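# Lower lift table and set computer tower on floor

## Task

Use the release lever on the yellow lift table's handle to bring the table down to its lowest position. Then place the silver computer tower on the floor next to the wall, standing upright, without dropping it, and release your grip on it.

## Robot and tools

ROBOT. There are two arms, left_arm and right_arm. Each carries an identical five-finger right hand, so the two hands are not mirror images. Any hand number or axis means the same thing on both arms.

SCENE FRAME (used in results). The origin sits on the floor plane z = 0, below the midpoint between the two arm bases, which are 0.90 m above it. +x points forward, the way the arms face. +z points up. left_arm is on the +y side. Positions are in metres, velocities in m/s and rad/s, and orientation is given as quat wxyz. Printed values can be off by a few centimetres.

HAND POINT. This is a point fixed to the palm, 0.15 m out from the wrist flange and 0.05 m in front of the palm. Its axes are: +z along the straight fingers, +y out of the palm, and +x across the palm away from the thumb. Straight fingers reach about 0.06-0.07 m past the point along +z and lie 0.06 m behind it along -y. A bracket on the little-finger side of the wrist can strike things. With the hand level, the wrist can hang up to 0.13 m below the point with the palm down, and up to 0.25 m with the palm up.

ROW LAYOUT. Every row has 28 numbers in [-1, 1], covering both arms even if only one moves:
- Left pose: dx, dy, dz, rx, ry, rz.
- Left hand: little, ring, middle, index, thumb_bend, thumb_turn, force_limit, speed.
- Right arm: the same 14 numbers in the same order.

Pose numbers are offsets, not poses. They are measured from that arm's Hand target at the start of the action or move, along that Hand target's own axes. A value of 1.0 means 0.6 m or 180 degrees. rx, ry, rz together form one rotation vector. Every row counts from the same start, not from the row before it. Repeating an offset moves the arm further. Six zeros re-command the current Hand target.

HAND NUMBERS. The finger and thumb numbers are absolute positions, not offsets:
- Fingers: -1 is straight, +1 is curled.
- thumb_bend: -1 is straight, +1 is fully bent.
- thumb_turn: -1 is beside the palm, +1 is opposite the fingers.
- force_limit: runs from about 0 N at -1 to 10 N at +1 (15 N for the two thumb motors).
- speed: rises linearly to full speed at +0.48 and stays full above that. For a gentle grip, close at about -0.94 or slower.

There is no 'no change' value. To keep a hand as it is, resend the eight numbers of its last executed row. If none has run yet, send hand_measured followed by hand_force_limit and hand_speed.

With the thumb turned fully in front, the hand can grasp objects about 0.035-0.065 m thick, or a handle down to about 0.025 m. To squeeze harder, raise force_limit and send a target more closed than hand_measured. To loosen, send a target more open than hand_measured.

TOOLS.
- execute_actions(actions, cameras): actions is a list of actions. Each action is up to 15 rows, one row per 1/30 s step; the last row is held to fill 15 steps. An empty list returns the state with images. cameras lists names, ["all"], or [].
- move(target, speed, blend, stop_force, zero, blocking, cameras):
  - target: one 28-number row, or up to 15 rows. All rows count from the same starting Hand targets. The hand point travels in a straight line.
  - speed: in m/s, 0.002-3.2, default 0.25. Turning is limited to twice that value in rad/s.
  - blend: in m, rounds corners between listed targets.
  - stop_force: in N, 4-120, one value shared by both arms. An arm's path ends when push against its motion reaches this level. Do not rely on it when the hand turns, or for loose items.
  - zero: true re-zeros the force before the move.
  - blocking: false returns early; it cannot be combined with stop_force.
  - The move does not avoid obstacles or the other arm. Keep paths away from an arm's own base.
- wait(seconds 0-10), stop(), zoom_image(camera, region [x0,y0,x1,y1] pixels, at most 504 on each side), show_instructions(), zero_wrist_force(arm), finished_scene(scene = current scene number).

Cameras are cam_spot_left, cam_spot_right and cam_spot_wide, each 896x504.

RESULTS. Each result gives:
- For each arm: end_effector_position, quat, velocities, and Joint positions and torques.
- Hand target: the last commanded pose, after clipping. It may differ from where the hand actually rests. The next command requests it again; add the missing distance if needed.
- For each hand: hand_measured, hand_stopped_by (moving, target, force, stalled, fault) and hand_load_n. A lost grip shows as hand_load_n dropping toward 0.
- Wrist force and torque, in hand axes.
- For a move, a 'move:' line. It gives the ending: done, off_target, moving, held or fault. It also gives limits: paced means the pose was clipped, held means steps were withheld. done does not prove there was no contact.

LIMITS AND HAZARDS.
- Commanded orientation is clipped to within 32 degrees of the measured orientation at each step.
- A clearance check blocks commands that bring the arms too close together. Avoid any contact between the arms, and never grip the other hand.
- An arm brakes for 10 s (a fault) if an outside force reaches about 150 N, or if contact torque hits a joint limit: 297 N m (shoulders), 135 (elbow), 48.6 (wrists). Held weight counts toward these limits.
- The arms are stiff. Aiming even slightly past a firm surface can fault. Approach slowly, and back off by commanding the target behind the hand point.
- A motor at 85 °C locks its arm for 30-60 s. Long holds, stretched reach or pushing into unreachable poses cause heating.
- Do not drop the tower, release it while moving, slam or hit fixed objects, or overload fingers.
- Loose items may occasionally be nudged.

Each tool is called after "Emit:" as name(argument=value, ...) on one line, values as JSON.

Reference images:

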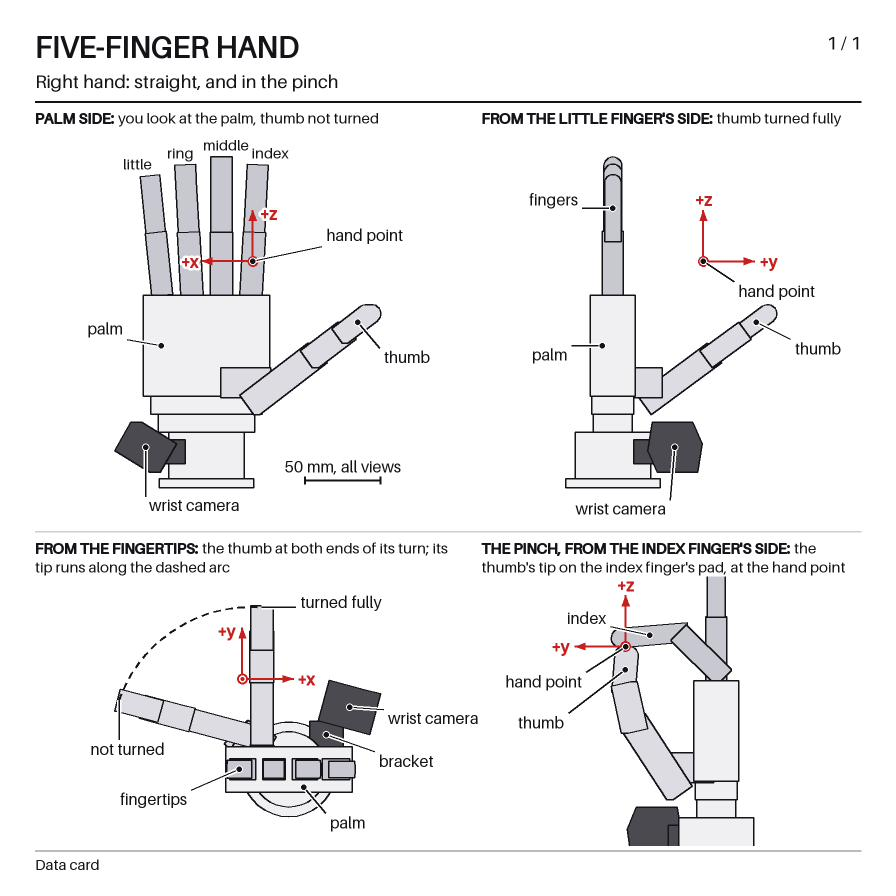

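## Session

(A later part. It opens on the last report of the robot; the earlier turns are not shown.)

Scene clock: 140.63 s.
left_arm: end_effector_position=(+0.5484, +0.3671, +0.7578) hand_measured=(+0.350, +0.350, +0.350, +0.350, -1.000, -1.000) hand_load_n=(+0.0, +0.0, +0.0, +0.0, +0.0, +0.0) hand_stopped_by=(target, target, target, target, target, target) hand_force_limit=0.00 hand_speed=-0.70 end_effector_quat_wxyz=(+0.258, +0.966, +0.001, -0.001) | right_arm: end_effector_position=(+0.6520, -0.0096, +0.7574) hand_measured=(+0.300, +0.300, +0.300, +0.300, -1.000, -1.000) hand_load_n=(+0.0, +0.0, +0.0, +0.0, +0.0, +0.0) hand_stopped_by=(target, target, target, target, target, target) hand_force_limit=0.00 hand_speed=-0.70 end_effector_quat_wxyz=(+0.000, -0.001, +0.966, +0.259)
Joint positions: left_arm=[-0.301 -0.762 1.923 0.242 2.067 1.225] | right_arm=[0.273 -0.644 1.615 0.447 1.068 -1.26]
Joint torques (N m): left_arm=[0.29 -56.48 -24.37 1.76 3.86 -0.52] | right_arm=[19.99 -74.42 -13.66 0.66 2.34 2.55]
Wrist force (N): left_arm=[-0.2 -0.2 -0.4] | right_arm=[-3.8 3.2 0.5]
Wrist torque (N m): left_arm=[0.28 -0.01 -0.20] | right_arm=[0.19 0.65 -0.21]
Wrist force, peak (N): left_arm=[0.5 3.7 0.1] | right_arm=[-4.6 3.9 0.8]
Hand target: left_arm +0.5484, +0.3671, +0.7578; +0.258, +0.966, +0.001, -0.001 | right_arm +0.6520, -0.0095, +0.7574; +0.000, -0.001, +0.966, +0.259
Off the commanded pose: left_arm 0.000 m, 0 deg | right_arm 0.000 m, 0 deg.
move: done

Emit:
move(target=[[0,-0.0966,0.0259,0,0,0,0.35,0.35,0.35,0.35,-1,-1,0,-0.7,0,-0.0966,0.0259,0,0,0,0.3,0.3,0.3,0.3,-1,-1,0,-0.7],[0,-0.1656,-0.0229,0,0,0,0.35,0.35,0.35,0.35,-1,-1,0,-0.7,0,-0.1761,-0.0297,0,0,0,0.3,0.3,0.3,0.3,-1,-1,0,-0.7],[0.111,-0.0888,-0.4192,0,0,0,0.35,0.35,0.35,0.35,-1,-1,0,-0.7,-0.055,-0.1022,-0.4277,0,0,0,0.3,0.3,0.3,0.3,-1,-1,0,-0.7]], speed=[0.05,0.15,0.3], blend=[0.01,0.02,0], cameras=["cam_spot_wide"])

Scene clock: 144.03 s.
left_arm: end_effector_position=(+0.6152, +0.5387, +0.9490) hand_measured=(+0.350, +0.350, +0.350, +0.350, -1.000, -1.000) hand_load_n=(+0.0, +0.0, +0.0, +0.0, +0.0, +0.0) hand_stopped_by=(target, target, target, target, target, target) hand_force_limit=0.00 hand_speed=-0.70 end_effector_quat_wxyz=(+0.258, +0.966, +0.001, -0.001) | right_arm: end_effector_position=(+0.6853, -0.1908, +0.9488) hand_measured=(+0.300, +0.300, +0.300, +0.300, -1.000, -1.000) hand_load_n=(+0.5, +0.0, +0.0, +0.0, +0.0, +0.0) hand_stopped_by=(target, target, target, target, target, target) hand_force_limit=0.00 hand_speed=-0.70 end_effector_quat_wxyz=(+0.000, -0.001, +0.966, +0.259)
Joint positions: left_arm=[0 -0.914 1.729 0.758 2.092 1.569] | right_arm=[-0.001 -0.904 1.711 0.767 1.047 -1.573]
Joint torques (N m): left_arm=[8.31 -98.66 -36.58 6.97 2.56 2.05] | right_arm=[-16.1 -80.31 -28.49 5.47 2.39 -4.25]
Wrist force (N): left_arm=[-0.2 -0.2 -0.5] | right_arm=[-4.0 3.1 0.9]
Wrist torque (N m): left_arm=[0.31 0.01 -0.22] | right_arm=[0.14 0.65 0.00]
Wrist force, peak (N): left_arm=[0.3 0.2 -2.4] | right_arm=[-4.2 3.6 -1.1]
Hand target: left_arm +0.6152, +0.5387, +0.9491; +0.258, +0.966, +0.001, -0.001 | right_arm +0.6853, -0.1909, +0.9489; +0.000, -0.001, +0.966, +0.259
Off the commanded pose: left_arm 0.000 m, 0 deg | right_arm 0.000 m, 0 deg.
move: done
Images, in order (width x height): cam_spot_wide 896x504.

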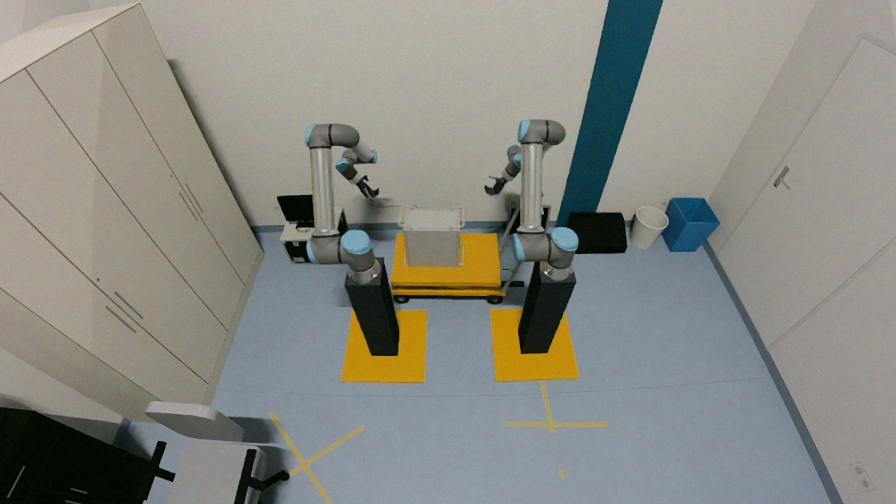

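Emit:
move(target=[[0,0.197,-0.0991,-0.1556,0,0,0.35,0.35,0.35,0.35,-1,-1,0,-0.7,0,0.197,-0.0991,-0.1556,0,0,0.3,0.3,0.3,0.3,-1,-1,0,-0.7],[0,0.3245,-0.279,-0.3111,0,0,0.35,0.35,0.35,0.35,-1,-1,0,-0.7,0,0.3245,-0.279,-0.3111,0,0,0.3,0.3,0.3,0.3,-1,-1,0,-0.7],[0,0.3514,-0.5053,-0.4722,0,0,0.35,0.35,0.35,0.35,-1,-1,0,-0.7,0,0.3514,-0.5053,-0.4722,0,0,0.3,0.3,0.3,0.3,-1,-1,0,-0.7]], speed=0.4, blend=[0.02,0.02,0], cameras=["cam_spot_wide"])

Scene clock: 146.27 s.
left_arm: end_effector_position=(+0.6161, +0.4670, +1.0810) hand_measured=(+0.350, +0.350, +0.350, +0.350, -1.000, -1.000) hand_load_n=(+0.0, +0.0, +0.0, +0.5, +0.0, +0.0) hand_stopped_by=(target, target, target, target, target, target) hand_force_limit=0.00 hand_speed=-0.70 end_effector_quat_wxyz=(+0.516, +0.857, +0.002, +0.000) | right_arm: end_effector_position=(+0.6853, -0.1112, +1.1348) hand_measured=(+0.300, +0.300, +0.300, +0.300, -1.000, -1.000) hand_load_n=(+0.0, +0.0, +0.0, +0.0, +0.0, +0.0) hand_stopped_by=(target, target, target, target, target, target) hand_force_limit=0.00 hand_speed=-0.70 end_effector_quat_wxyz=(-0.001, +0.000, +0.799, +0.602)
Joint positions: left_arm=[0.011 -0.912 1.724 0.778 2.654 1.589] | right_arm=[-0.013 -0.9 1.717 0.806 0.28 -1.624]
Joint torques (N m): left_arm=[-8.62 -95.94 -14.78 1.83 -1.71 -2.48] | right_arm=[21.7 -61.73 -28.93 5.47 -3.81 -4.11]
Wrist force (N): left_arm=[-0.4 -0.4 -0.4] | right_arm=[-3.2 2.9 0.7]
Wrist torque (N m): left_arm=[0.35 0.13 -0.13] | right_arm=[0.03 0.52 0.03]
Wrist force, peak (N): left_arm=[-0.4 2.4 -0.5] | right_arm=[-3.7 3.6 0.2]
Hand target: left_arm +0.6161, +0.4670, +1.0810; +0.516, +0.857, +0.002, +0.000 (not the last commanded pose) | right_arm +0.6853, -0.1112, +1.1348; -0.001, +0.000, +0.799, +0.602 (not the last commanded pose)
Off the commanded pose: left_arm 0.239 m, 53 deg | right_arm 0.188 m, 41 deg.
move: held (left_arm; a check stopped the path), off_target (right_arm; braked when a check withheld steps of left_arm); path passed 1 of 3 targets; limits=held
pose unreachable (left arm): on one or more control steps of this call, first in action 0 (counted from 0), this arm could not follow its commanded pose, so it was not sent that pose on those steps. It may still have moved: this result reports where it is.
cause: moving toward the commanded pose would bring two parts of the arm too close to each other (joints 4 (wrist 1) to 6 (wrist 3) lie between them).
Images, in order (width x height): cam_spot_wide 896x504.

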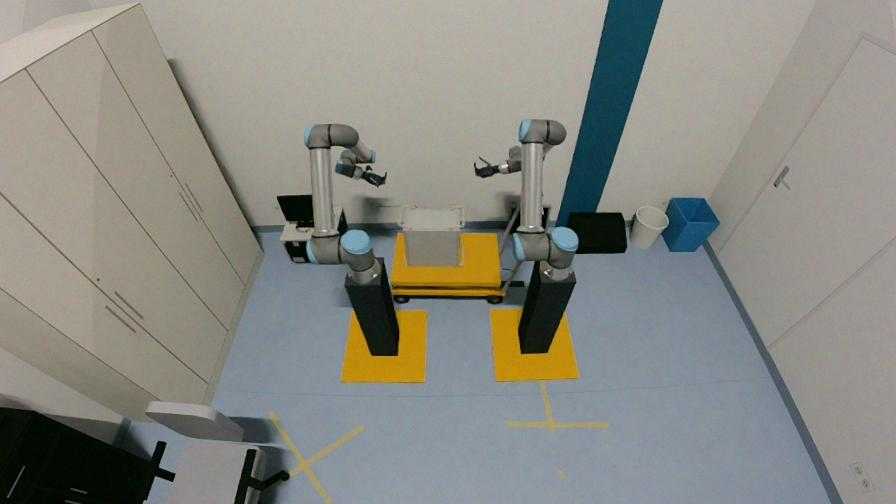

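Emit:
move(target=[[0,-0.2506,-0.0028,0.1778,0,0,0.35,0.35,0.35,0.35,-1,-1,0,-0.7,0,0,0,0,0,0,0.3,0.3,0.3,0.3,-1,-1,0,-0.7],[0,-0.4448,-0.1355,0.3444,0,0,0.35,0.35,0.35,0.35,-1,-1,0,-0.7,0,0,0,0,0,0,0.3,0.3,0.3,0.3,-1,-1,0,-0.7],[0,-0.5468,-0.3478,0.5111,0,0,0.35,0.35,0.35,0.35,-1,-1,0,-0.7,0,0,0,0,0,0,0.3,0.3,0.3,0.3,-1,-1,0,-0.7],[0,-0.5291,-0.583,0.6778,0,0,0.35,0.35,0.35,0.35,-1,-1,0,-0.7,0,0,0,0,0,0,0.3,0.3,0.3,0.3,-1,-1,0,-0.7],[0,-0.3961,-0.7776,0.8444,0,0,0.35,0.35,0.35,0.35,-1,-1,0,-0.7,0,0.1214,-0.0318,-0.0889,0,0,0.3,0.3,0.3,0.3,-1,-1,0,-0.7],[0,-0.2223,-0.8707,0.9833,0,0,0.35,0.35,0.35,0.35,-1,-1,0,-0.7,0,0.2698,-0.1621,-0.2278,0,0,0.3,0.3,0.3,0.3,-1,-1,0,-0.7]], speed=0.45, blend=[0.02,0.02,0.02,0.02,0.01,0], cameras=["cam_spot_wide"])

Scene clock: 151.50 s.
left_arm: end_effector_position=(+0.6150, +0.9911, +1.2079) hand_measured=(+0.350, +0.350, +0.350, +0.350, -1.000, -1.000) hand_load_n=(+0.0, +0.0, +0.0, +0.0, +0.0, +0.0) hand_stopped_by=(target, target, target, target, target, target) hand_force_limit=0.00 hand_speed=-0.70 end_effector_quat_wxyz=(+0.843, -0.538, +0.000, +0.002) | right_arm: end_effector_position=(+0.6854, -0.1601, +1.3172) hand_measured=(+0.300, +0.300, +0.300, +0.300, -1.000, -1.000) hand_load_n=(+0.0, +0.0, +0.0, +0.0, +0.0, +0.0) hand_stopped_by=(target, target, target, target, target, target) hand_force_limit=0.00 hand_speed=-0.70 end_effector_quat_wxyz=(-0.001, +0.000, +0.537, +0.843)
Joint positions: left_arm=[-0.001 -0.915 1.729 0.751 -0.435 1.579] | right_arm=[-0.001 -0.905 1.711 0.76 -0.436 -1.565]
Joint torques (N m): left_arm=[9.49 -59.09 -38.55 6.46 -5 1.71] | right_arm=[21.24 -61.07 -28.18 0.41 -4.32 4.02]
Wrist force (N): left_arm=[1.0 0.4 -2.0] | right_arm=[-2.8 2.6 1.3]
Wrist torque (N m): left_arm=[0.18 0.23 0.11] | right_arm=[-0.02 0.36 -0.23]
Wrist force, peak (N): left_arm=[0.8 1.1 -2.2] | right_arm=[-3.5 3.4 1.1]
Hand target: left_arm +0.6150, +0.9911, +1.2079; +0.843, -0.538, +0.000, +0.002 | right_arm +0.6854, -0.1601, +1.3173; -0.001, +0.000, +0.537, +0.843
Off the commanded pose: left_arm 0.000 m, 0 deg | right_arm 0.000 m, 0 deg.
move: done
Images, in order (width x height): cam_spot_wide 896x504.

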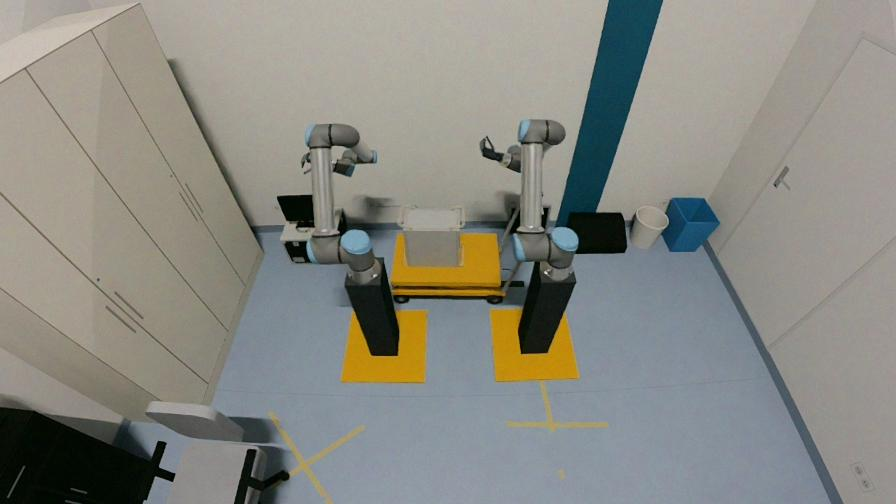

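Emit:
move(target=[[-0.1823,0.1503,-0.144,-0.1367,-0.1367,0.0303,0.35,0.35,0.35,0.35,-1,-1,0,-0.7,0.1933,-0.1897,-0.015,0.1367,0.1367,0.0303,0.3,0.3,0.3,0.3,-1,-1,0,-0.7],[0,0.3045,-0.2357,-0.2778,0,0,0.35,0.35,0.35,0.35,-1,-1,0,-0.7,0,-0.3762,-0.0817,0.2778,0,0,0.3,0.3,0.3,0.3,-1,-1,0,-0.7]], speed=0.2, blend=[0.01,0], cameras=["cam_spot_wide"])

Scene clock: 156.23 s.
left_arm: end_effector_position=(+0.6146, +0.9398, +0.9827) hand_measured=(+0.350, +0.350, +0.350, +0.350, -1.000, -1.000) hand_load_n=(-0.5, +0.0, +0.0, +0.0, +0.0, +0.0) hand_stopped_by=(target, target, target, target, target, target) hand_force_limit=0.00 hand_speed=-0.70 end_effector_quat_wxyz=(-0.537, +0.844, +0.000, -0.002) | right_arm: end_effector_position=(+0.6852, -0.1091, +1.0920) hand_measured=(+0.300, +0.300, +0.300, +0.300, -1.000, -1.000) hand_load_n=(+0.0, +0.0, +0.0, +0.0, +0.0, +0.0) hand_stopped_by=(target, target, target, target, target, target) hand_force_limit=0.00 hand_speed=-0.70 end_effector_quat_wxyz=(-0.001, +0.000, +0.843, +0.537)
Joint positions: left_arm=[-0.001 -1.171 2.214 -2.602 -0.438 4.703] | right_arm=[-0.001 -1.162 2.198 -2.601 -0.436 1.564]
Joint torques (N m): left_arm=[9.87 -38.94 -14.96 -6.32 -1.77 2.01] | right_arm=[20.1 -47.67 -17.42 -6.02 -0.32 3.7]
Wrist force (N): left_arm=[0.5 1.3 -0.9] | right_arm=[-3.2 3.2 1.1]
Wrist torque (N m): left_arm=[0.19 0.10 0.05] | right_arm=[0.05 0.54 -0.18]
Wrist force, peak (N): left_arm=[1.3 0.6 -2.0] | right_arm=[-3.9 2.9 1.2]
Hand target: left_arm +0.6146, +0.9398, +0.9826; -0.537, +0.844, +0.000, -0.002 | right_arm +0.6852, -0.1091, +1.0920; -0.001, +0.000, +0.843, +0.537
Off the commanded pose: left_arm 0.000 m, 0 deg | right_arm 0.000 m, 0 deg.
move: done
Images, in order (width x height): cam_spot_wide 896x504.

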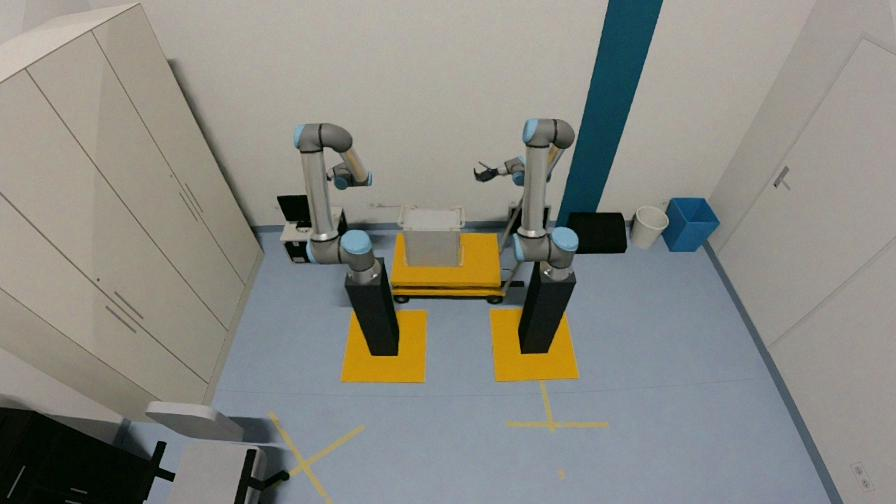

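Emit:
move(target=[[0,0.2194,-0.1199,-0.1778,0,0,0.35,0.35,0.35,0.35,-1,-1,0,-0.7,0,-0.2736,-0.023,0.1944,0,0,0.35,0.35,0.35,0.35,-1,-1,0,-0.7],[0,0.3441,-0.3466,-0.3611,0,0,0.35,0.35,0.35,0.35,-1,-1,0,-0.7,0,-0.2736,-0.023,0.1944,0,0,0.35,0.35,0.35,0.35,-1,-1,0,-0.7],[0,0.333,-0.5815,-0.5278,0,0,0.35,0.35,0.35,0.35,-1,-1,0,-0.7,0,-0.2736,-0.023,0.1944,0,0,0.35,0.35,0.35,0.35,-1,-1,0,-0.7]], speed=0.45, blend=[0.02,0.02,0], cameras=["all"])

Scene clock: 159.40 s.
left_arm: end_effector_position=(+0.6155, +0.5392, +0.9495) hand_measured=(+0.350, +0.350, +0.350, +0.350, -1.000, -1.000) hand_load_n=(+0.0, +0.0, +0.0, +0.0, +0.0, +0.0) hand_stopped_by=(target, target, target, target, target, target) hand_force_limit=0.00 hand_speed=-0.70 end_effector_quat_wxyz=(+0.259, +0.966, +0.002, -0.001) | right_arm: end_effector_position=(+0.6853, -0.1909, +0.9490) hand_measured=(+0.350, +0.350, +0.350, +0.350, -1.000, -1.000) hand_load_n=(+0.0, +0.0, +0.0, +0.0, +0.0, +0.0) hand_stopped_by=(target, target, target, target, target, target) hand_force_limit=0.00 hand_speed=-0.70 end_effector_quat_wxyz=(+0.000, -0.001, +0.966, +0.259)
Joint positions: left_arm=[0.002 -1.17 2.213 -2.613 -2.096 4.711] | right_arm=[-0.001 -1.161 2.198 -2.606 -1.047 1.568]
Joint torques (N m): left_arm=[-9.87 -39.03 -14.99 -6.22 -4.39 -2.39] | right_arm=[20.05 -46.71 -28.41 -6.15 -1.13 3.74]
Wrist force (N): left_arm=[-0.6 -0.2 -0.3] | right_arm=[-3.9 3.4 0.9]
Wrist torque (N m): left_arm=[0.26 0.10 -0.13] | right_arm=[0.18 0.63 -0.21]
Wrist force, peak (N): left_arm=[0.6 1.3 -1.1] | right_arm=[-3.8 3.5 0.9]
Hand target: left_arm +0.6155, +0.5391, +0.9495; +0.259, +0.966, +0.002, -0.001 | right_arm +0.6853, -0.1909, +0.9490; +0.000, -0.001, +0.966, +0.259
Off the commanded pose: left_arm 0.000 m, 0 deg | right_arm 0.000 m, 0 deg.
move: done

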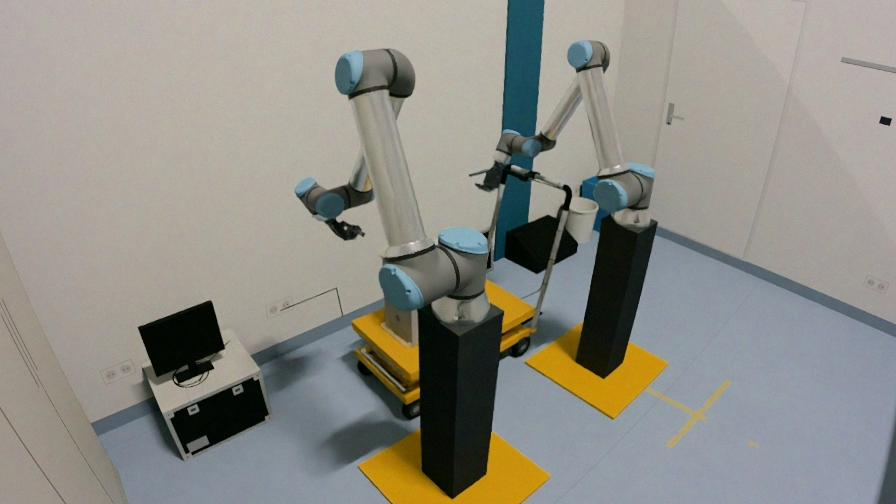

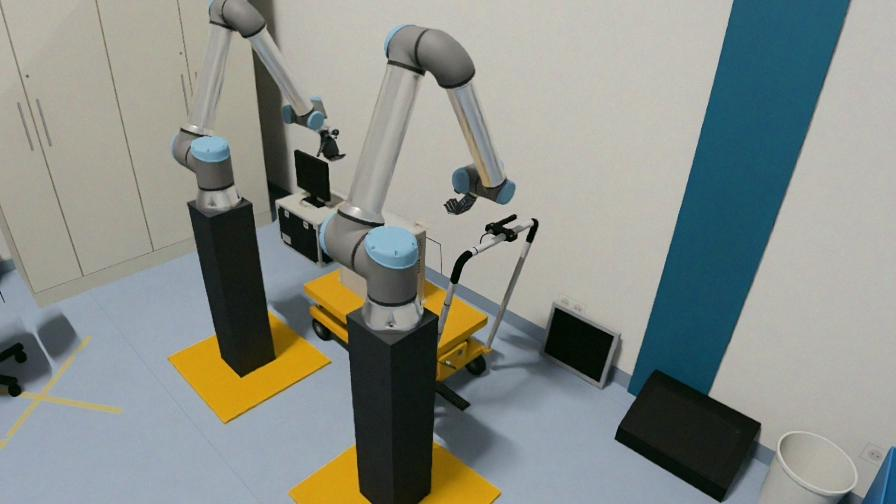

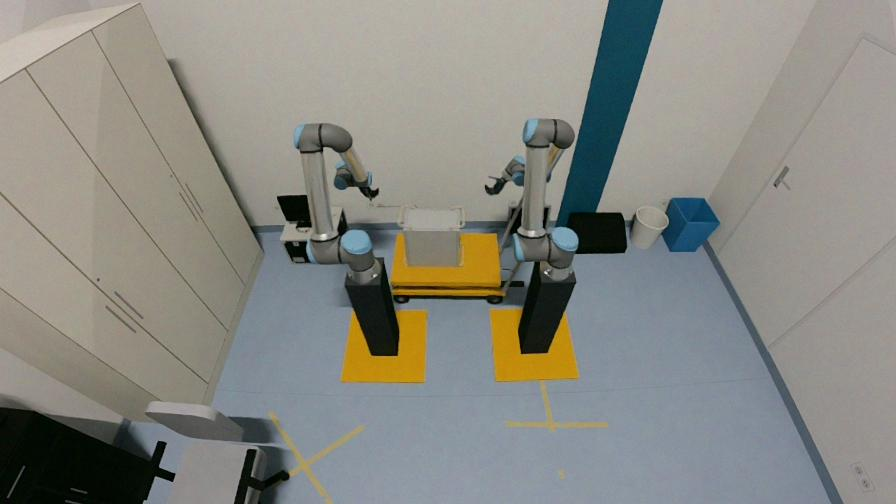

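Emit:
move(target=[[-0.1125,-0.0771,0.3972,0,0,0,0.35,0.35,0.35,0.35,-1,-1,0,-0.7,0.0555,-0.0726,0.3988,0,0,0,0.35,0.35,0.35,0.35,-1,-1,0,-0.7],[-0.1125,0.001,0.4411,0,0,0,0.35,0.35,0.35,0.35,-1,-1,0,-0.7,0.0555,0.0077,0.4507,0,0,0,0.35,0.35,0.35,0.35,-1,-1,0,-0.7]], speed=[0.3,0.1], blend=[0.01,0])

Emit:
move(target=[0,0.0869,-0.0233,0,0,0,0.35,0.35,0.35,0.35,-1,-1,0,-0.7,0,0.0934,-0.025,0,0,0,0.35,0.35,0.35,0.35,-1,-1,0,-0.7], speed=0.03, stop_force=8)

Scene clock: 161.70 s.
left_arm: end_effector_position=(+0.5510, +0.4635, +0.7317) hand_measured=(+0.350, +0.350, +0.350, +0.350, -1.000, -1.000) hand_load_n=(+0.0, +0.0, +0.0, +0.0, +0.0, +0.0) hand_stopped_by=(target, target, target, target, target, target) hand_force_limit=0.00 hand_speed=-0.70 end_effector_quat_wxyz=(+0.259, +0.966, +0.002, -0.001) | right_arm: end_effector_position=(+0.6589, -0.1387, +0.8005) hand_measured=(+0.350, +0.350, +0.350, +0.350, -1.000, -1.000) hand_load_n=(+0.0, +0.0, +0.0, +0.0, +0.0, +0.0) hand_stopped_by=(target, target, target, target, target, target) hand_force_limit=0.00 hand_speed=-0.70 end_effector_quat_wxyz=(-0.005, -0.002, +0.966, +0.258)
Joint positions: left_arm=[-0.13 -0.743 2.326 -3.227 -2.091 4.559] | right_arm=[0.081 -0.88 2.209 -2.935 -1.049 1.657]
Joint torques (N m): left_arm=[-7.24 -48.29 -15.49 -6.35 2.51 -2.68] | right_arm=[2.14 -61.63 -13.04 -4.44 1.51 0.64]
Wrist force (N): left_arm=[-0.4 0.3 -0.7] | right_arm=[-3.2 2.4 -0.1]
Wrist torque (N m): left_arm=[0.36 0.05 -0.08] | right_arm=[0.11 0.56 0.01]
Wrist force, peak (N): left_arm=[0.2 0.3 -2.1] | right_arm=[-5.4 6.5 8.7]
Hand target: left_arm +0.5510, +0.4635, +0.7316; +0.259, +0.966, +0.002, -0.001 (not the last commanded pose) | right_arm +0.6589, -0.1387, +0.8005; -0.005, -0.002, +0.966, +0.258 (not the last commanded pose)
Off the commanded pose: left_arm 0.059 m, 0 deg | right_arm 0.121 m, 1 deg.
FORCE FAULT: contact force on the right arm reached its limit, and that arm stopped. The contact can be on any part of that arm, not only on its tool. That arm's remaining commands of this call were not run. That arm is still stopped at the end of this call. That arm stays stopped for about 9 more seconds. Until then a move that you send moves the other arm only, and its call returns only when the move has ended. Once the stop has ended, the next robot result says so. If the stop ends while you think or write, that arm runs what you send next, counted from a new Hand target: where the arm stands when the stop ends. While its stop runs, that arm, its gripper or tool too, takes no new command. Until it ends, the stop uses up actions while you think or wait. An arm that is not stopped still takes commands.
move: fault (right_arm), off_target (left_arm; braked at the fault stop of right_arm); path passed 0 of 2 targets

not run: an earlier result of this reply reported a stop or a fault. Calls in your next reply go to the robot.

Emit:
wait(seconds=0.1, cameras=["all"])

Emit:
zoom_image(camera="cam_spot_right", region=[400, 120, 560, 300])

Emit:
zoom_image(camera="cam_spot_wide", region=[430, 110, 610, 290])

Scene clock: 162.63 s.
left_arm: end_effector_position=(+0.5510, +0.4635, +0.7316) hand_measured=(+0.350, +0.350, +0.350, +0.350, -1.000, -1.000) hand_load_n=(+0.0, +0.0, +0.0, +0.0, +0.0, +0.0) hand_stopped_by=(target, target, target, target, target, target) hand_force_limit=0.00 hand_speed=-0.70 end_effector_quat_wxyz=(+0.259, +0.966, +0.002, -0.001) | right_arm: end_effector_position=(+0.6589, -0.1387, +0.8005) hand_measured=(+0.350, +0.350, +0.350, +0.350, -1.000, -1.000) hand_load_n=(+0.5, +0.0, +0.0, +0.0, -0.5, +0.0) hand_stopped_by=(target, target, target, target, target, target) hand_force_limit=0.00 hand_speed=-0.70 end_effector_quat_wxyz=(-0.005, -0.002, +0.966, +0.258)
Joint positions: left_arm=[-0.13 -0.743 2.326 -3.227 -2.091 4.559] | right_arm=[0.081 -0.88 2.209 -2.935 -1.049 1.657]
Joint torques (N m): left_arm=[-8.86 -46.72 -14.74 -6.25 2.86 -2.47] | right_arm=[4.12 -61.78 -13.29 -4.32 1.58 -0.35]
Wrist force (N): left_arm=[-0.5 0.1 -0.5] | right_arm=[-3.2 2.6 0.1]
Wrist torque (N m): left_arm=[0.32 0.06 -0.09] | right_arm=[0.13 0.55 0.02]
Wrist force, peak (N): left_arm=[-0.8 0.2 -0.5] | right_arm=[-3.4 2.6 -0.4]
Hand target: left_arm +0.5510, +0.4635, +0.7316; +0.259, +0.966, +0.002, -0.001 (not the last commanded pose) | right_arm +0.6589, -0.1387, +0.8005; -0.005, -0.002, +0.966, +0.258 (not the last commanded pose)
Off the commanded pose: left_arm 0.059 m, 0 deg | right_arm 0.121 m, 1 deg.
FORCE FAULT, CONTINUED: the right arm was still stopped when this call began, by the force fault that an earlier result reported. Since the last result the stop counts as 2 of the actions that you can send in this scene. That arm is still stopped at the end of this call. That arm stays stopped for about 8 more seconds. If the stop ends while you think or write, that arm runs what you send next, counted from a new Hand target: where the arm stands when the stop ends. While its stop runs, that arm, its gripper or tool too, takes no new command.
wait: 0.10 s; at rest from the start

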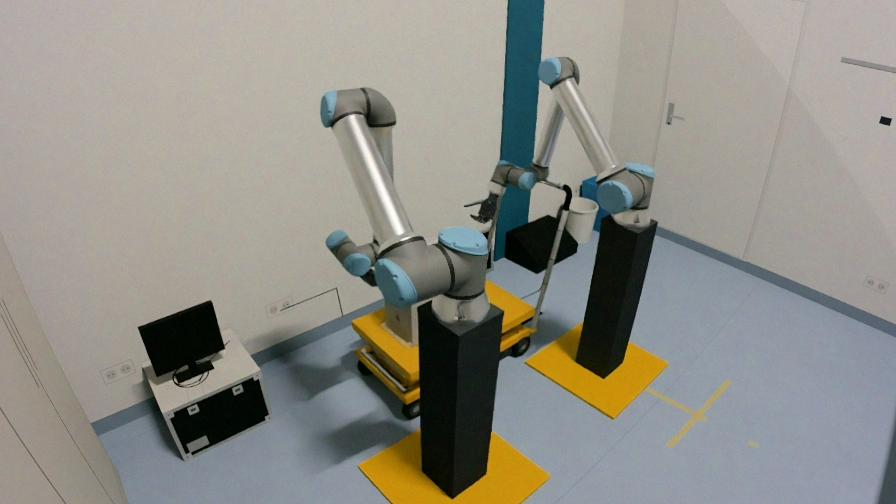

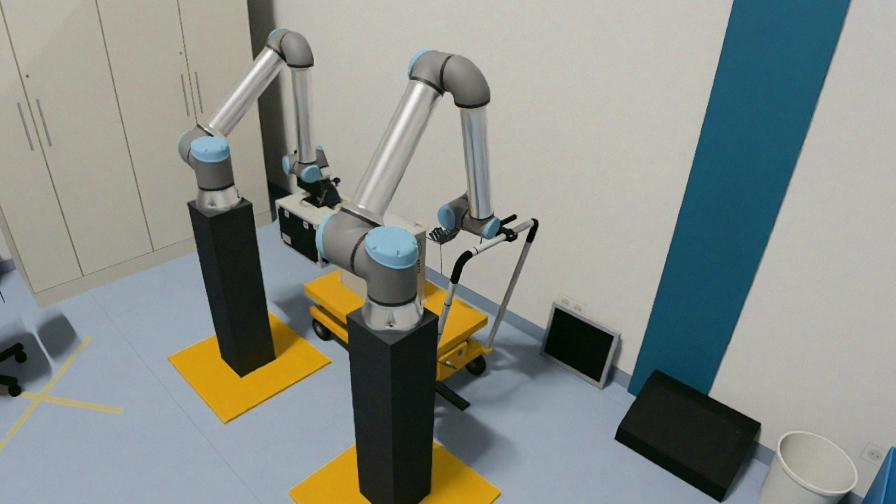

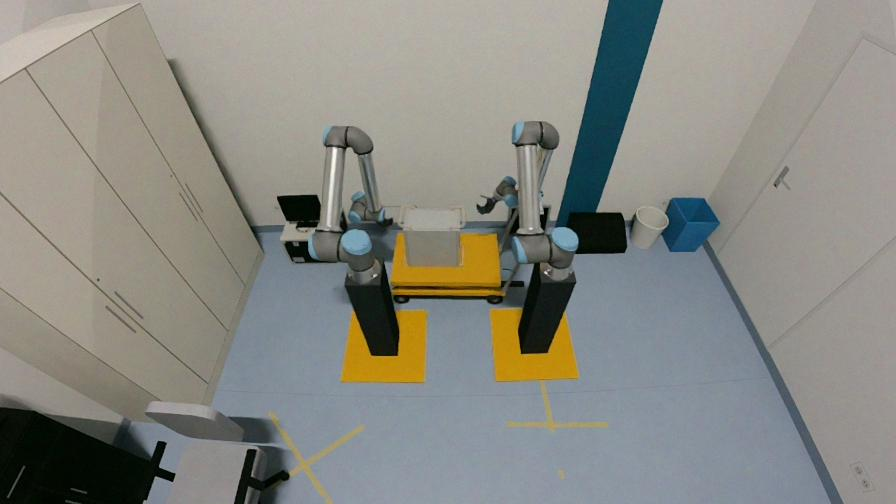

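Scaled by 2.800 from the camera's 896x504 image, which has a finer 1280x720 frame.

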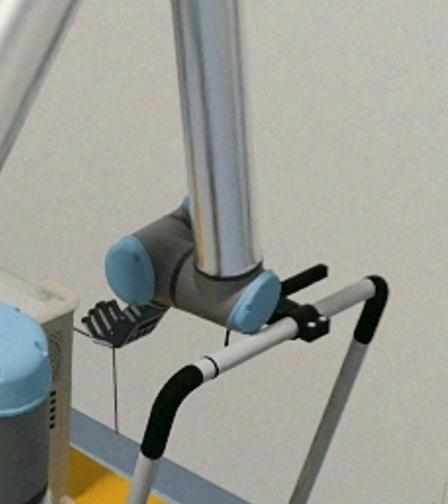

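Scaled by 2.800 from the camera's 896x504 image, which has a finer 1280x720 frame.

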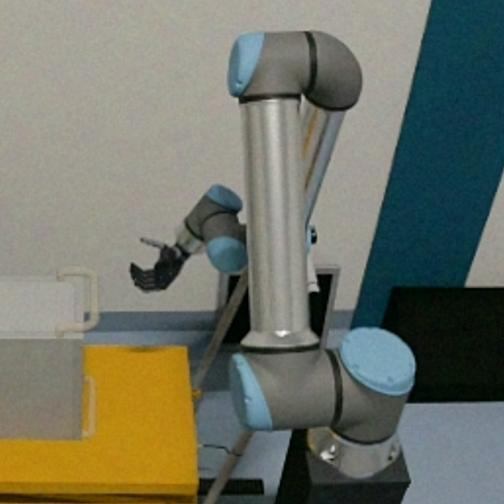

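Emit:
wait(seconds=8.5)

Scene clock: 171.37 s.
left_arm: end_effector_position=(+0.5510, +0.4635, +0.7316) hand_measured=(+0.350, +0.350, +0.350, +0.350, -1.000, -1.000) hand_load_n=(+0.0, +0.0, +0.0, +0.0, +0.0, +0.0) hand_stopped_by=(target, target, target, target, target, target) hand_force_limit=0.00 hand_speed=-0.70 end_effector_quat_wxyz=(+0.259, +0.966, +0.002, -0.001) | right_arm: end_effector_position=(+0.6589, -0.1387, +0.8005) hand_measured=(+0.350, +0.350, +0.350, +0.350, -1.000, -1.000) hand_load_n=(+0.5, +0.0, +0.0, +0.0, +0.0, +0.0) hand_stopped_by=(target, target, target, target, target, target) hand_force_limit=0.00 hand_speed=-0.70 end_effector_quat_wxyz=(-0.005, -0.002, +0.966, +0.258)
Joint positions: left_arm=[-0.13 -0.743 2.326 -3.227 -2.091 4.559] | right_arm=[0.081 -0.88 2.209 -2.935 -1.049 1.657]
Joint torques (N m): left_arm=[-9.07 -47.88 -15.18 -6.1 2.39 -2.24] | right_arm=[1.55 -60.88 -12.96 -4.32 1.05 0.39]
Wrist force (N): left_arm=[-0.2 0.4 -0.2] | right_arm=[-3.2 2.5 0.1]
Wrist torque (N m): left_arm=[0.35 0.00 -0.06] | right_arm=[0.12 0.55 0.01]
Wrist force, peak (N): left_arm=[-0.6 0.1 -0.9] | right_arm=[-3.5 2.7 0.0]
Hand target: left_arm +0.5510, +0.4635, +0.7316; +0.259, +0.966, +0.002, -0.001 (not the last commanded pose) | right_arm +0.6589, -0.1387, +0.8005; -0.005, -0.002, +0.966, +0.258 (not the last commanded pose)
Off the commanded pose: left_arm 0.059 m, 0 deg | right_arm 0.121 m, 1 deg.
FORCE FAULT, CONTINUED: the right arm's stop, for the force fault that an earlier result reported, is over. The rest of the stop counts as 16 of the actions that you can send in this scene. That arm's target is now where it stood when the stop ended, not its last command. That arm accepts commands again.
wait: 8.50 s; at rest from the start

Emit:
move(target=[[0,0,0,0,0,0,0.35,0.35,0.35,0.35,-1,-1,0,-0.7,0,0.1667,-0.2887,0,0,0,0.35,0.35,0.35,0.35,-1,-1,0,-0.7],[0,0,0,0,0,0,0.35,0.35,0.35,0.35,-1,-1,0,-0.7,0.0115,0.2221,-0.2557,0.1667,0,0,0.35,0.35,0.35,0.35,-1,-1,0,-0.7],[-0.005,0.0735,0.0637,0,0,0,0.35,0.35,0.35,0.35,-1,-1,0,-0.7,0.0115,-0.0279,0.1773,0.1667,0,0,0.35,0.35,0.35,0.35,-1,-1,0,-0.7]], speed=[0.2,0.25,0.2], blend=[0.02,0.02,0], cameras=["cam_spot_right"])

Emit:
zoom_image(camera="cam_spot_right", region=[380, 120, 560, 300])

Scene clock: 175.83 s.
left_arm: end_effector_position=(+0.5481, +0.4062, +0.7207) hand_measured=(+0.350, +0.350, +0.350, +0.350, -1.000, -1.000) hand_load_n=(+0.0, +0.0, +0.0, +0.0, -0.5, +0.0) hand_stopped_by=(target, target, target, target, target, target) hand_force_limit=0.00 hand_speed=-0.70 end_effector_quat_wxyz=(+0.259, +0.966, +0.002, -0.001) | right_arm: end_effector_position=(+0.6509, -0.1001, +0.7002) hand_measured=(+0.350, +0.350, +0.350, +0.350, -1.000, -1.000) hand_load_n=(+0.0, +0.0, +0.0, +0.0, +0.0, +0.0) hand_stopped_by=(target, target, target, target, target, target) hand_force_limit=0.00 hand_speed=-0.70 end_effector_quat_wxyz=(-0.004, -0.003, +1.000, -0.001)
Joint positions: left_arm=[-0.232 -0.702 2.33 -3.33 -2.081 4.443] | right_arm=[0.32 -0.791 2.073 -2.844 -1.569 1.885]
Joint torques (N m): left_arm=[-8.77 -47.89 5.86 -6.38 2.75 -2.46] | right_arm=[19.56 -61.59 -20.63 -5.53 3.19 3.54]
Wrist force (N): left_arm=[-0.5 -0.1 -0.6] | right_arm=[-3.3 1.5 -0.2]
Wrist torque (N m): left_arm=[0.31 0.03 -0.10] | right_arm=[0.12 0.55 -0.24]
Wrist force, peak (N): left_arm=[-0.8 0.1 -1.1] | right_arm=[-3.4 2.7 0.1]
Hand target: left_arm +0.5481, +0.4062, +0.7206; +0.259, +0.966, +0.002, -0.001 | right_arm +0.6509, -0.1001, +0.7000; -0.004, -0.003, +1.000, -0.001
Off the commanded pose: left_arm 0.000 m, 0 deg | right_arm 0.000 m, 0 deg.
move: done
Images, in order (width x height): cam_spot_right 896x504.

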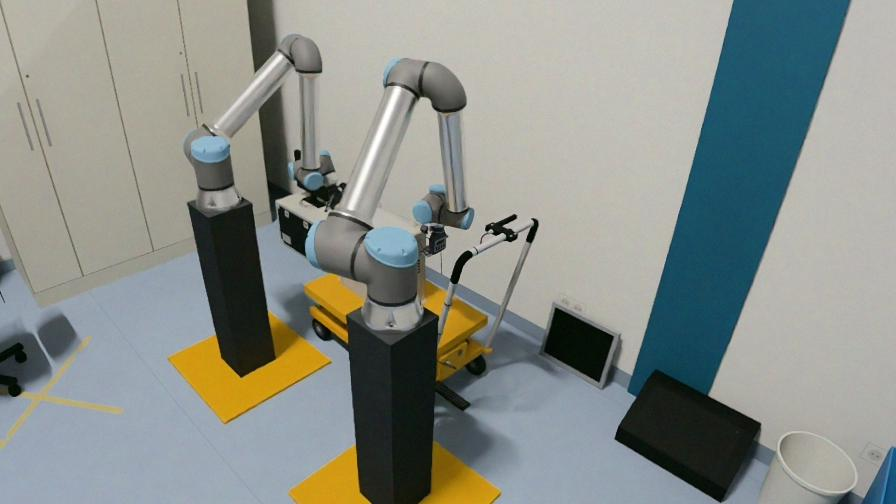

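Scaled by 2.800 from the camera's 896x504 image, which has a finer 1280x720 frame.

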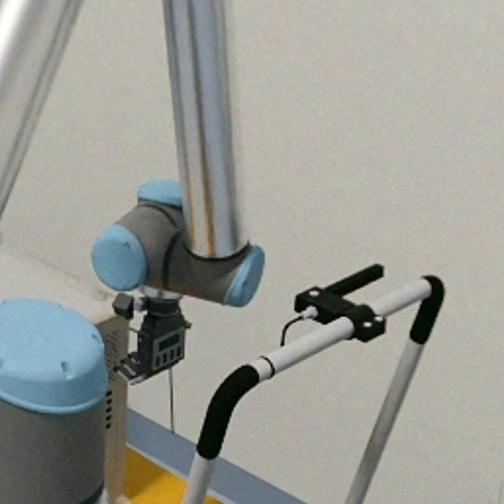

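Emit:
move(target=[0,0,0,0,0,0,0.35,0.35,0.35,0.35,-1,-1,0,-0.7,-0.002,0.0807,-0.0285,-0.1667,0,0,0.35,0.35,0.35,0.35,-1,-1,0,-0.7], speed=0.1, cameras=["cam_spot_right"])

Emit:
zoom_image(camera="cam_spot_right", region=[380, 120, 560, 300])

Scene clock: 179.13 s.
left_arm: end_effector_position=(+0.5481, +0.4062, +0.7206) hand_measured=(+0.350, +0.350, +0.350, +0.350, -1.000, -1.000) hand_load_n=(+0.0, +0.0, +0.0, +0.0, +0.0, +0.0) hand_stopped_by=(target, target, target, target, target, target) hand_force_limit=0.00 hand_speed=-0.70 end_effector_quat_wxyz=(+0.259, +0.966, +0.002, -0.001) | right_arm: end_effector_position=(+0.6520, -0.0517, +0.7171) hand_measured=(+0.350, +0.350, +0.350, +0.350, -1.000, -1.000) hand_load_n=(+0.5, +0.0, +0.0, +0.0, +0.0, +0.0) hand_stopped_by=(target, target, target, target, target, target) hand_force_limit=0.00 hand_speed=-0.70 end_effector_quat_wxyz=(-0.005, -0.002, +0.966, +0.258)
Joint positions: left_arm=[-0.232 -0.702 2.33 -3.33 -2.081 4.443] | right_arm=[0.212 -0.691 2.113 -3.103 -1.059 1.809]
Joint torques (N m): left_arm=[-8.51 -47.2 -10.71 -6.25 2.47 -2.29] | right_arm=[-19.74 -62.4 -14.9 -6.39 3.66 -3.41]
Wrist force (N): left_arm=[-0.6 0.0 -0.5] | right_arm=[-2.5 2.4 -0.1]
Wrist torque (N m): left_arm=[0.33 0.04 -0.10] | right_arm=[0.12 0.45 0.06]
Wrist force, peak (N): left_arm=[-0.8 0.1 -0.9] | right_arm=[-3.4 2.4 -0.4]
Hand target: left_arm +0.5481, +0.4062, +0.7206; +0.259, +0.966, +0.002, -0.001 | right_arm +0.6520, -0.0517, +0.7171; -0.005, -0.002, +0.966, +0.258
Off the commanded pose: left_arm 0.000 m, 0 deg | right_arm 0.000 m, 0 deg.
move: done
Images, in order (width x height): cam_spot_right 896x504.

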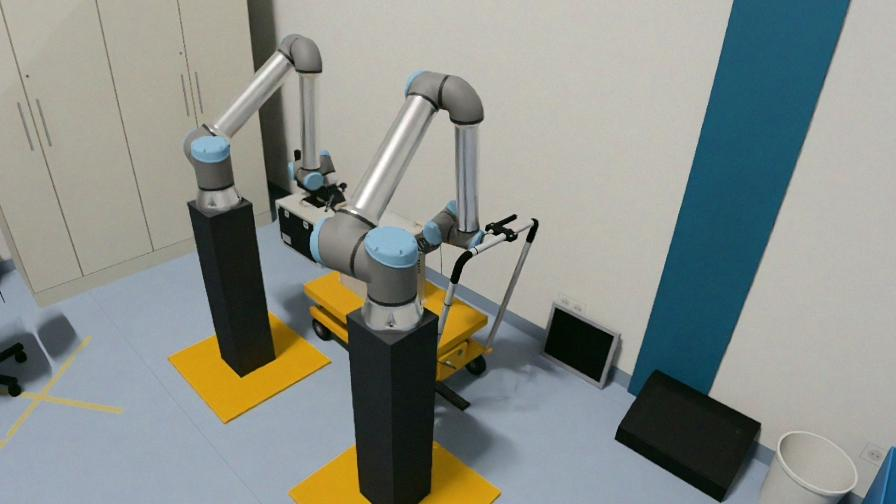

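Scaled by 2.800 from the camera's 896x504 image, which has a finer 1280x720 frame.

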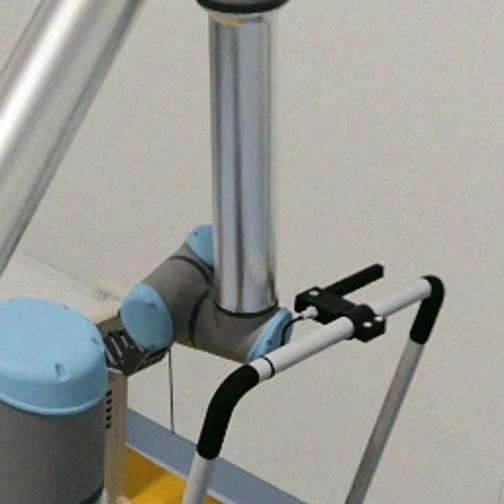

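Emit:
move(target=[0,0.0869,-0.0233,0,0,0,0.35,0.35,0.35,0.35,-1,-1,0,-0.7,0,0.0934,-0.025,0,0,0,0.35,0.35,0.35,0.35,-1,-1,0,-0.7], speed=0.03, stop_force=8)

Scene clock: 182.13 s.
left_arm: end_effector_position=(+0.5483, +0.3681, +0.7589) hand_measured=(+0.350, +0.350, +0.350, +0.350, -1.000, -1.000) hand_load_n=(+0.0, +0.0, +0.0, +0.0, +0.0, +0.0) hand_stopped_by=(target, target, target, target, target, target) hand_force_limit=0.00 hand_speed=-0.70 end_effector_quat_wxyz=(+0.259, +0.966, +0.002, -0.001) | right_arm: end_effector_position=(+0.6521, -0.0106, +0.7580) hand_measured=(+0.350, +0.350, +0.350, +0.350, -1.000, -1.000) hand_load_n=(+0.0, +0.0, +0.0, +0.0, +0.0, +0.0) hand_stopped_by=(target, target, target, target, target, target) hand_force_limit=0.00 hand_speed=-0.70 end_effector_quat_wxyz=(-0.005, -0.002, +0.966, +0.258)
Joint positions: left_arm=[-0.298 -0.78 2.353 -3.312 -2.071 4.368] | right_arm=[0.27 -0.752 2.094 -3.054 -1.066 1.875]
Joint torques (N m): left_arm=[-9.18 -84.56 7.64 -1.76 2.77 -2.35] | right_arm=[20.78 -79.89 -19.1 -2.18 -1.14 3.84]
Wrist force (N): left_arm=[-0.3 0.0 -0.6] | right_arm=[-3.2 2.3 -0.1]
Wrist torque (N m): left_arm=[0.34 0.03 -0.09] | right_arm=[0.10 0.55 -0.19]
Wrist force, peak (N): left_arm=[-1.2 -0.2 -0.5] | right_arm=[-3.1 2.6 0.0]
Hand target: left_arm +0.5483, +0.3681, +0.7589; +0.259, +0.966, +0.002, -0.001 | right_arm +0.6521, -0.0106, +0.7580; -0.005, -0.002, +0.966, +0.258
Off the commanded pose: left_arm 0.000 m, 0 deg | right_arm 0.000 m, 0 deg.
move: done

Emit:
execute_actions(actions=[[[0,0,0,0,0,0,1,1,1,1,-1,-1,0,-0.8,0,0,0,0,0,0,1,1,1,1,-1,-1,0,-0.8]],[[0,0,0,0,0,0,1,1,1,1,-1,-1,0,-0.8,0,0,0,0,0,0,1,1,1,1,-1,-1,0,-0.8]],[[0,0,0,0,0,0,1,1,1,1,-1,-1,0,-0.8,0,0,0,0,0,0,1,1,1,1,-1,-1,0,-0.8]],[[0,0,0,0,0,0,1,1,1,1,-1,-1,0,-0.8,0,0,0,0,0,0,1,1,1,1,-1,-1,0,-0.8]]])

Emit:
wait(seconds=1.5, cameras=["all"])

Scene clock: 185.60 s.
left_arm: end_effector_position=(+0.5483, +0.3681, +0.7589) hand_measured=(+0.550, +0.568, +0.604, +0.624, -1.000, -1.000) hand_load_n=(+3.0, +4.0, +11.0, +5.5, +0.0, +0.0) hand_stopped_by=(force, force, force, force, target, target) hand_force_limit=0.00 hand_speed=-0.80 end_effector_quat_wxyz=(+0.259, +0.966, +0.002, -0.001) | right_arm: end_effector_position=(+0.6521, -0.0106, +0.7580) hand_measured=(+0.458, +0.476, +0.512, +0.548, -1.000, -1.000) hand_load_n=(+3.5, +3.5, +6.0, +10.5, +0.0, +0.0) hand_stopped_by=(force, force, force, force, target, target) hand_force_limit=0.00 hand_speed=-0.80 end_effector_quat_wxyz=(-0.005, -0.002, +0.966, +0.258)
Joint positions: left_arm=[-0.298 -0.78 2.353 -3.312 -2.071 4.368] | right_arm=[0.271 -0.752 2.094 -3.054 -1.066 1.875]
Joint torques (N m): left_arm=[17.71 -84.25 5.31 -9.48 -6.21 -0.57] | right_arm=[-33.87 -96.16 -16.05 -9.65 3.79 2.33]
Wrist force (N): left_arm=[4.1 0.3 36.1] | right_arm=[-5.8 9.4 41.3]
Wrist torque (N m): left_arm=[-0.47 -0.94 -0.04] | right_arm=[-0.55 -0.25 -0.14]
Wrist force, peak (N): left_arm=[4.3 0.2 36.6] | right_arm=[-5.2 9.2 41.5]
Hand target: left_arm +0.5483, +0.3681, +0.7589; +0.259, +0.966, +0.002, -0.001 | right_arm +0.6521, -0.0106, +0.7580; -0.005, -0.002, +0.966, +0.258
Off the commanded pose: left_arm 0.000 m, 0 deg | right_arm 0.000 m, 0 deg.
Step readings (end_effector_position of left_arm | right_arm):
0: (+0.5483, +0.3681, +0.7589) | (+0.6521, -0.0106, +0.7580)
1: (+0.5483, +0.3681, +0.7589) | (+0.6521, -0.0106, +0.7580)
2: (+0.5483, +0.3681, +0.7589) | (+0.6521, -0.0106, +0.7580)
4: (+0.5483, +0.3681, +0.7589) | (+0.6521, -0.0106, +0.7580)
8: (+0.5483, +0.3681, +0.7589) | (+0.6521, -0.0106, +0.7580)
15: (+0.5483, +0.3681, +0.7589) | (+0.6521, -0.0105, +0.7580)
16: (+0.5483, +0.3681, +0.7589) | (+0.6521, -0.0105, +0.7580)
17: (+0.5483, +0.3681, +0.7588) | (+0.6521, -0.0105, +0.7580)
19: (+0.5483, +0.3680, +0.7588) | (+0.6521, -0.0105, +0.7580)
23: (+0.5483, +0.3680, +0.7588) | (+0.6521, -0.0105, +0.7580)
30: (+0.5483, +0.3680, +0.7589) | (+0.6521, -0.0105, +0.7580)
31: (+0.5483, +0.3680, +0.7589) | (+0.6521, -0.0105, +0.7580)
32: (+0.5483, +0.3680, +0.7589) | (+0.6521, -0.0105, +0.7580)
34: (+0.5483, +0.3680, +0.7589) | (+0.6521, -0.0105, +0.7580)
38: (+0.5483, +0.3680, +0.7589) | (+0.6521, -0.0105, +0.7580)
45: (+0.5483, +0.3681, +0.7589) | (+0.6521, -0.0106, +0.7580)
46: (+0.5483, +0.3681, +0.7589) | (+0.6521, -0.0106, +0.7580)
47: (+0.5483, +0.3681, +0.7589) | (+0.6521, -0.0106, +0.7580)
49: (+0.5483, +0.3681, +0.7589) | (+0.6521, -0.0106, +0.7580)
53: (+0.5483, +0.3681, +0.7589) | (+0.6521, -0.0106, +0.7580)
60: (+0.5483, +0.3681, +0.7589) | (+0.6521, -0.0106, +0.7580)

Scene clock: 187.10 s.
left_arm: end_effector_position=(+0.5483, +0.3681, +0.7589) hand_measured=(+0.550, +0.568, +0.604, +0.624, -1.000, -1.000) hand_load_n=(+3.5, +4.5, +11.0, +6.0, +0.0, +0.0) hand_stopped_by=(force, force, force, force, target, target) hand_force_limit=0.00 hand_speed=-0.80 end_effector_quat_wxyz=(+0.259, +0.966, +0.002, -0.001) | right_arm: end_effector_position=(+0.6521, -0.0106, +0.7580) hand_measured=(+0.458, +0.476, +0.512, +0.548, -1.000, -1.000) hand_load_n=(+4.0, +3.5, +5.5, +10.5, +0.0, +0.0) hand_stopped_by=(force, force, force, force, target, target) hand_force_limit=0.00 hand_speed=-0.80 end_effector_quat_wxyz=(-0.005, -0.002, +0.966, +0.258)
Joint positions: left_arm=[-0.298 -0.78 2.353 -3.312 -2.071 4.368] | right_arm=[0.27 -0.752 2.094 -3.054 -1.066 1.875]
Joint torques (N m): left_arm=[19.29 -85.17 3.89 -9.38 -5.82 1.12] | right_arm=[-33.57 -97.61 -15.13 -9.63 2.75 0.94]
Wrist force (N): left_arm=[4.7 0.2 36.2] | right_arm=[-5.3 9.1 41.2]
Wrist torque (N m): left_arm=[-0.49 -1.03 -0.01] | right_arm=[-0.60 -0.31 -0.13]
Wrist force, peak (N): left_arm=[4.6 0.7 36.5] | right_arm=[-5.6 9.8 41.4]
Hand target: left_arm +0.5483, +0.3681, +0.7589; +0.259, +0.966, +0.002, -0.001 | right_arm +0.6521, -0.0106, +0.7580; -0.005, -0.002, +0.966, +0.258
Off the commanded pose: left_arm 0.000 m, 0 deg | right_arm 0.000 m, 0 deg.
wait: 1.50 s; at rest by 0.17 s

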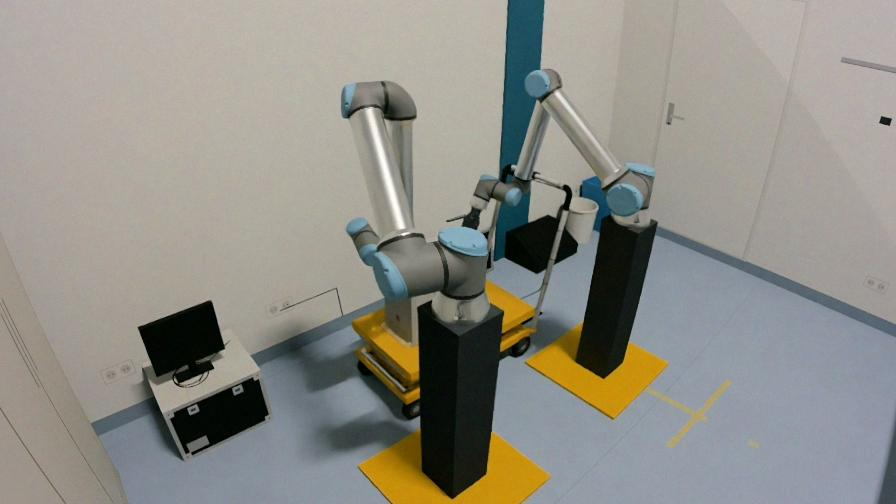

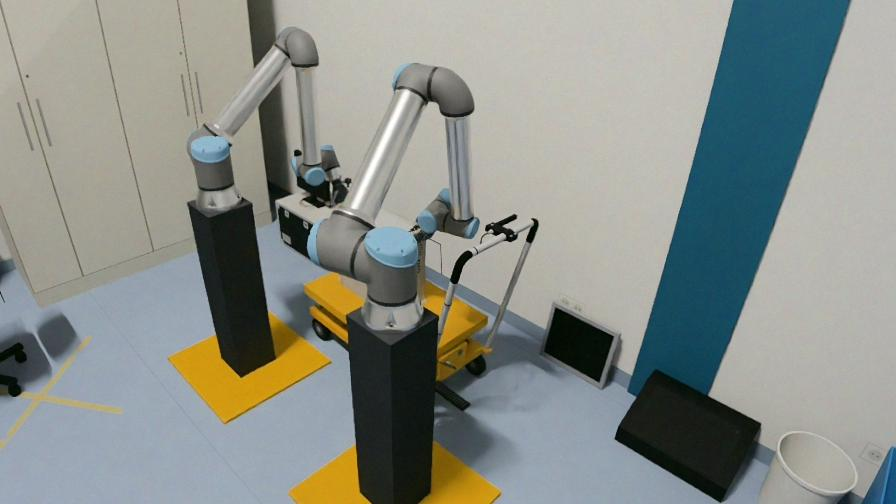

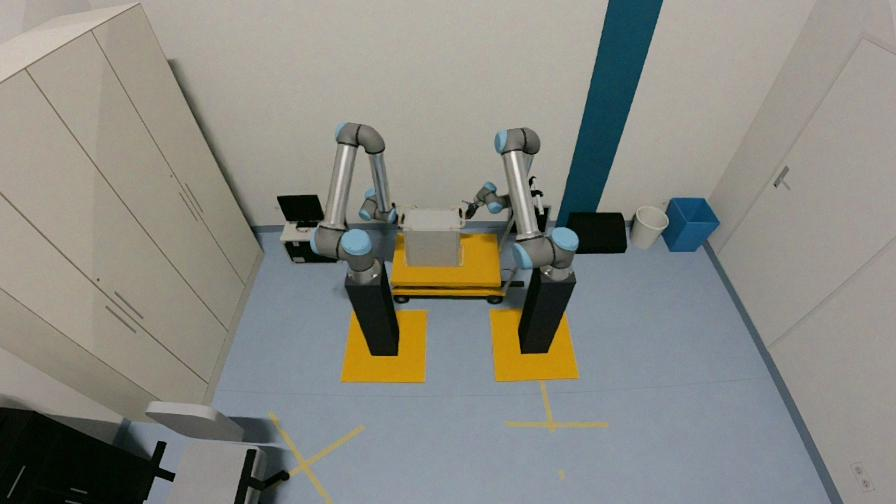

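Emit:
move(target=[0,0.0333,-0.0577,0,0,0,1,1,1,1,-1,-1,0,-0.8,0,0.0333,-0.0577,0,0,0,1,1,1,1,-1,-1,0,-0.8], speed=0.03)

Scene clock: 188.93 s.
left_arm: end_effector_position=(+0.5484, +0.3681, +0.7987) hand_measured=(+0.550, +0.568, +0.604, +0.624, -1.000, -1.000) hand_load_n=(+6.0, +8.5, +22.5, +15.5, +0.0, +0.0) hand_stopped_by=(force, force, force, force, target, target) hand_force_limit=0.00 hand_speed=-0.80 end_effector_quat_wxyz=(+0.259, +0.966, +0.002, -0.001) | right_arm: end_effector_position=(+0.6524, -0.0105, +0.7979) hand_measured=(+0.458, +0.476, +0.512, +0.548, -1.000, -1.000) hand_load_n=(+12.5, +9.0, +10.0, +11.5, +0.0, +0.0) hand_stopped_by=(force, force, force, force, target, target) hand_force_limit=0.00 hand_speed=-0.80 end_effector_quat_wxyz=(-0.005, -0.002, +0.966, +0.258)
Joint positions: left_arm=[-0.298 -0.872 2.373 -3.239 -2.071 4.368] | right_arm=[0.27 -0.825 2.109 -2.996 -1.066 1.875]
Joint torques (N m): left_arm=[32.25 -117.58 4.07 -8.76 -3.52 1.48] | right_arm=[-50.25 -121.43 -25.12 -10.1 4.48 -3.35]
Wrist force (N): left_arm=[3.9 6.9 83.3] | right_arm=[2.2 9.1 77.9]
Wrist torque (N m): left_arm=[-1.56 -1.81 0.14] | right_arm=[-1.30 -2.03 0.31]
Wrist force, peak (N): left_arm=[2.3 6.5 84.1] | right_arm=[2.2 9.1 77.9]
Hand target: left_arm +0.5484, +0.3681, +0.7988; +0.259, +0.966, +0.002, -0.001 | right_arm +0.6525, -0.0106, +0.7980; -0.005, -0.002, +0.966, +0.258
Off the commanded pose: left_arm 0.000 m, 0 deg | right_arm 0.000 m, 0 deg.
move: done


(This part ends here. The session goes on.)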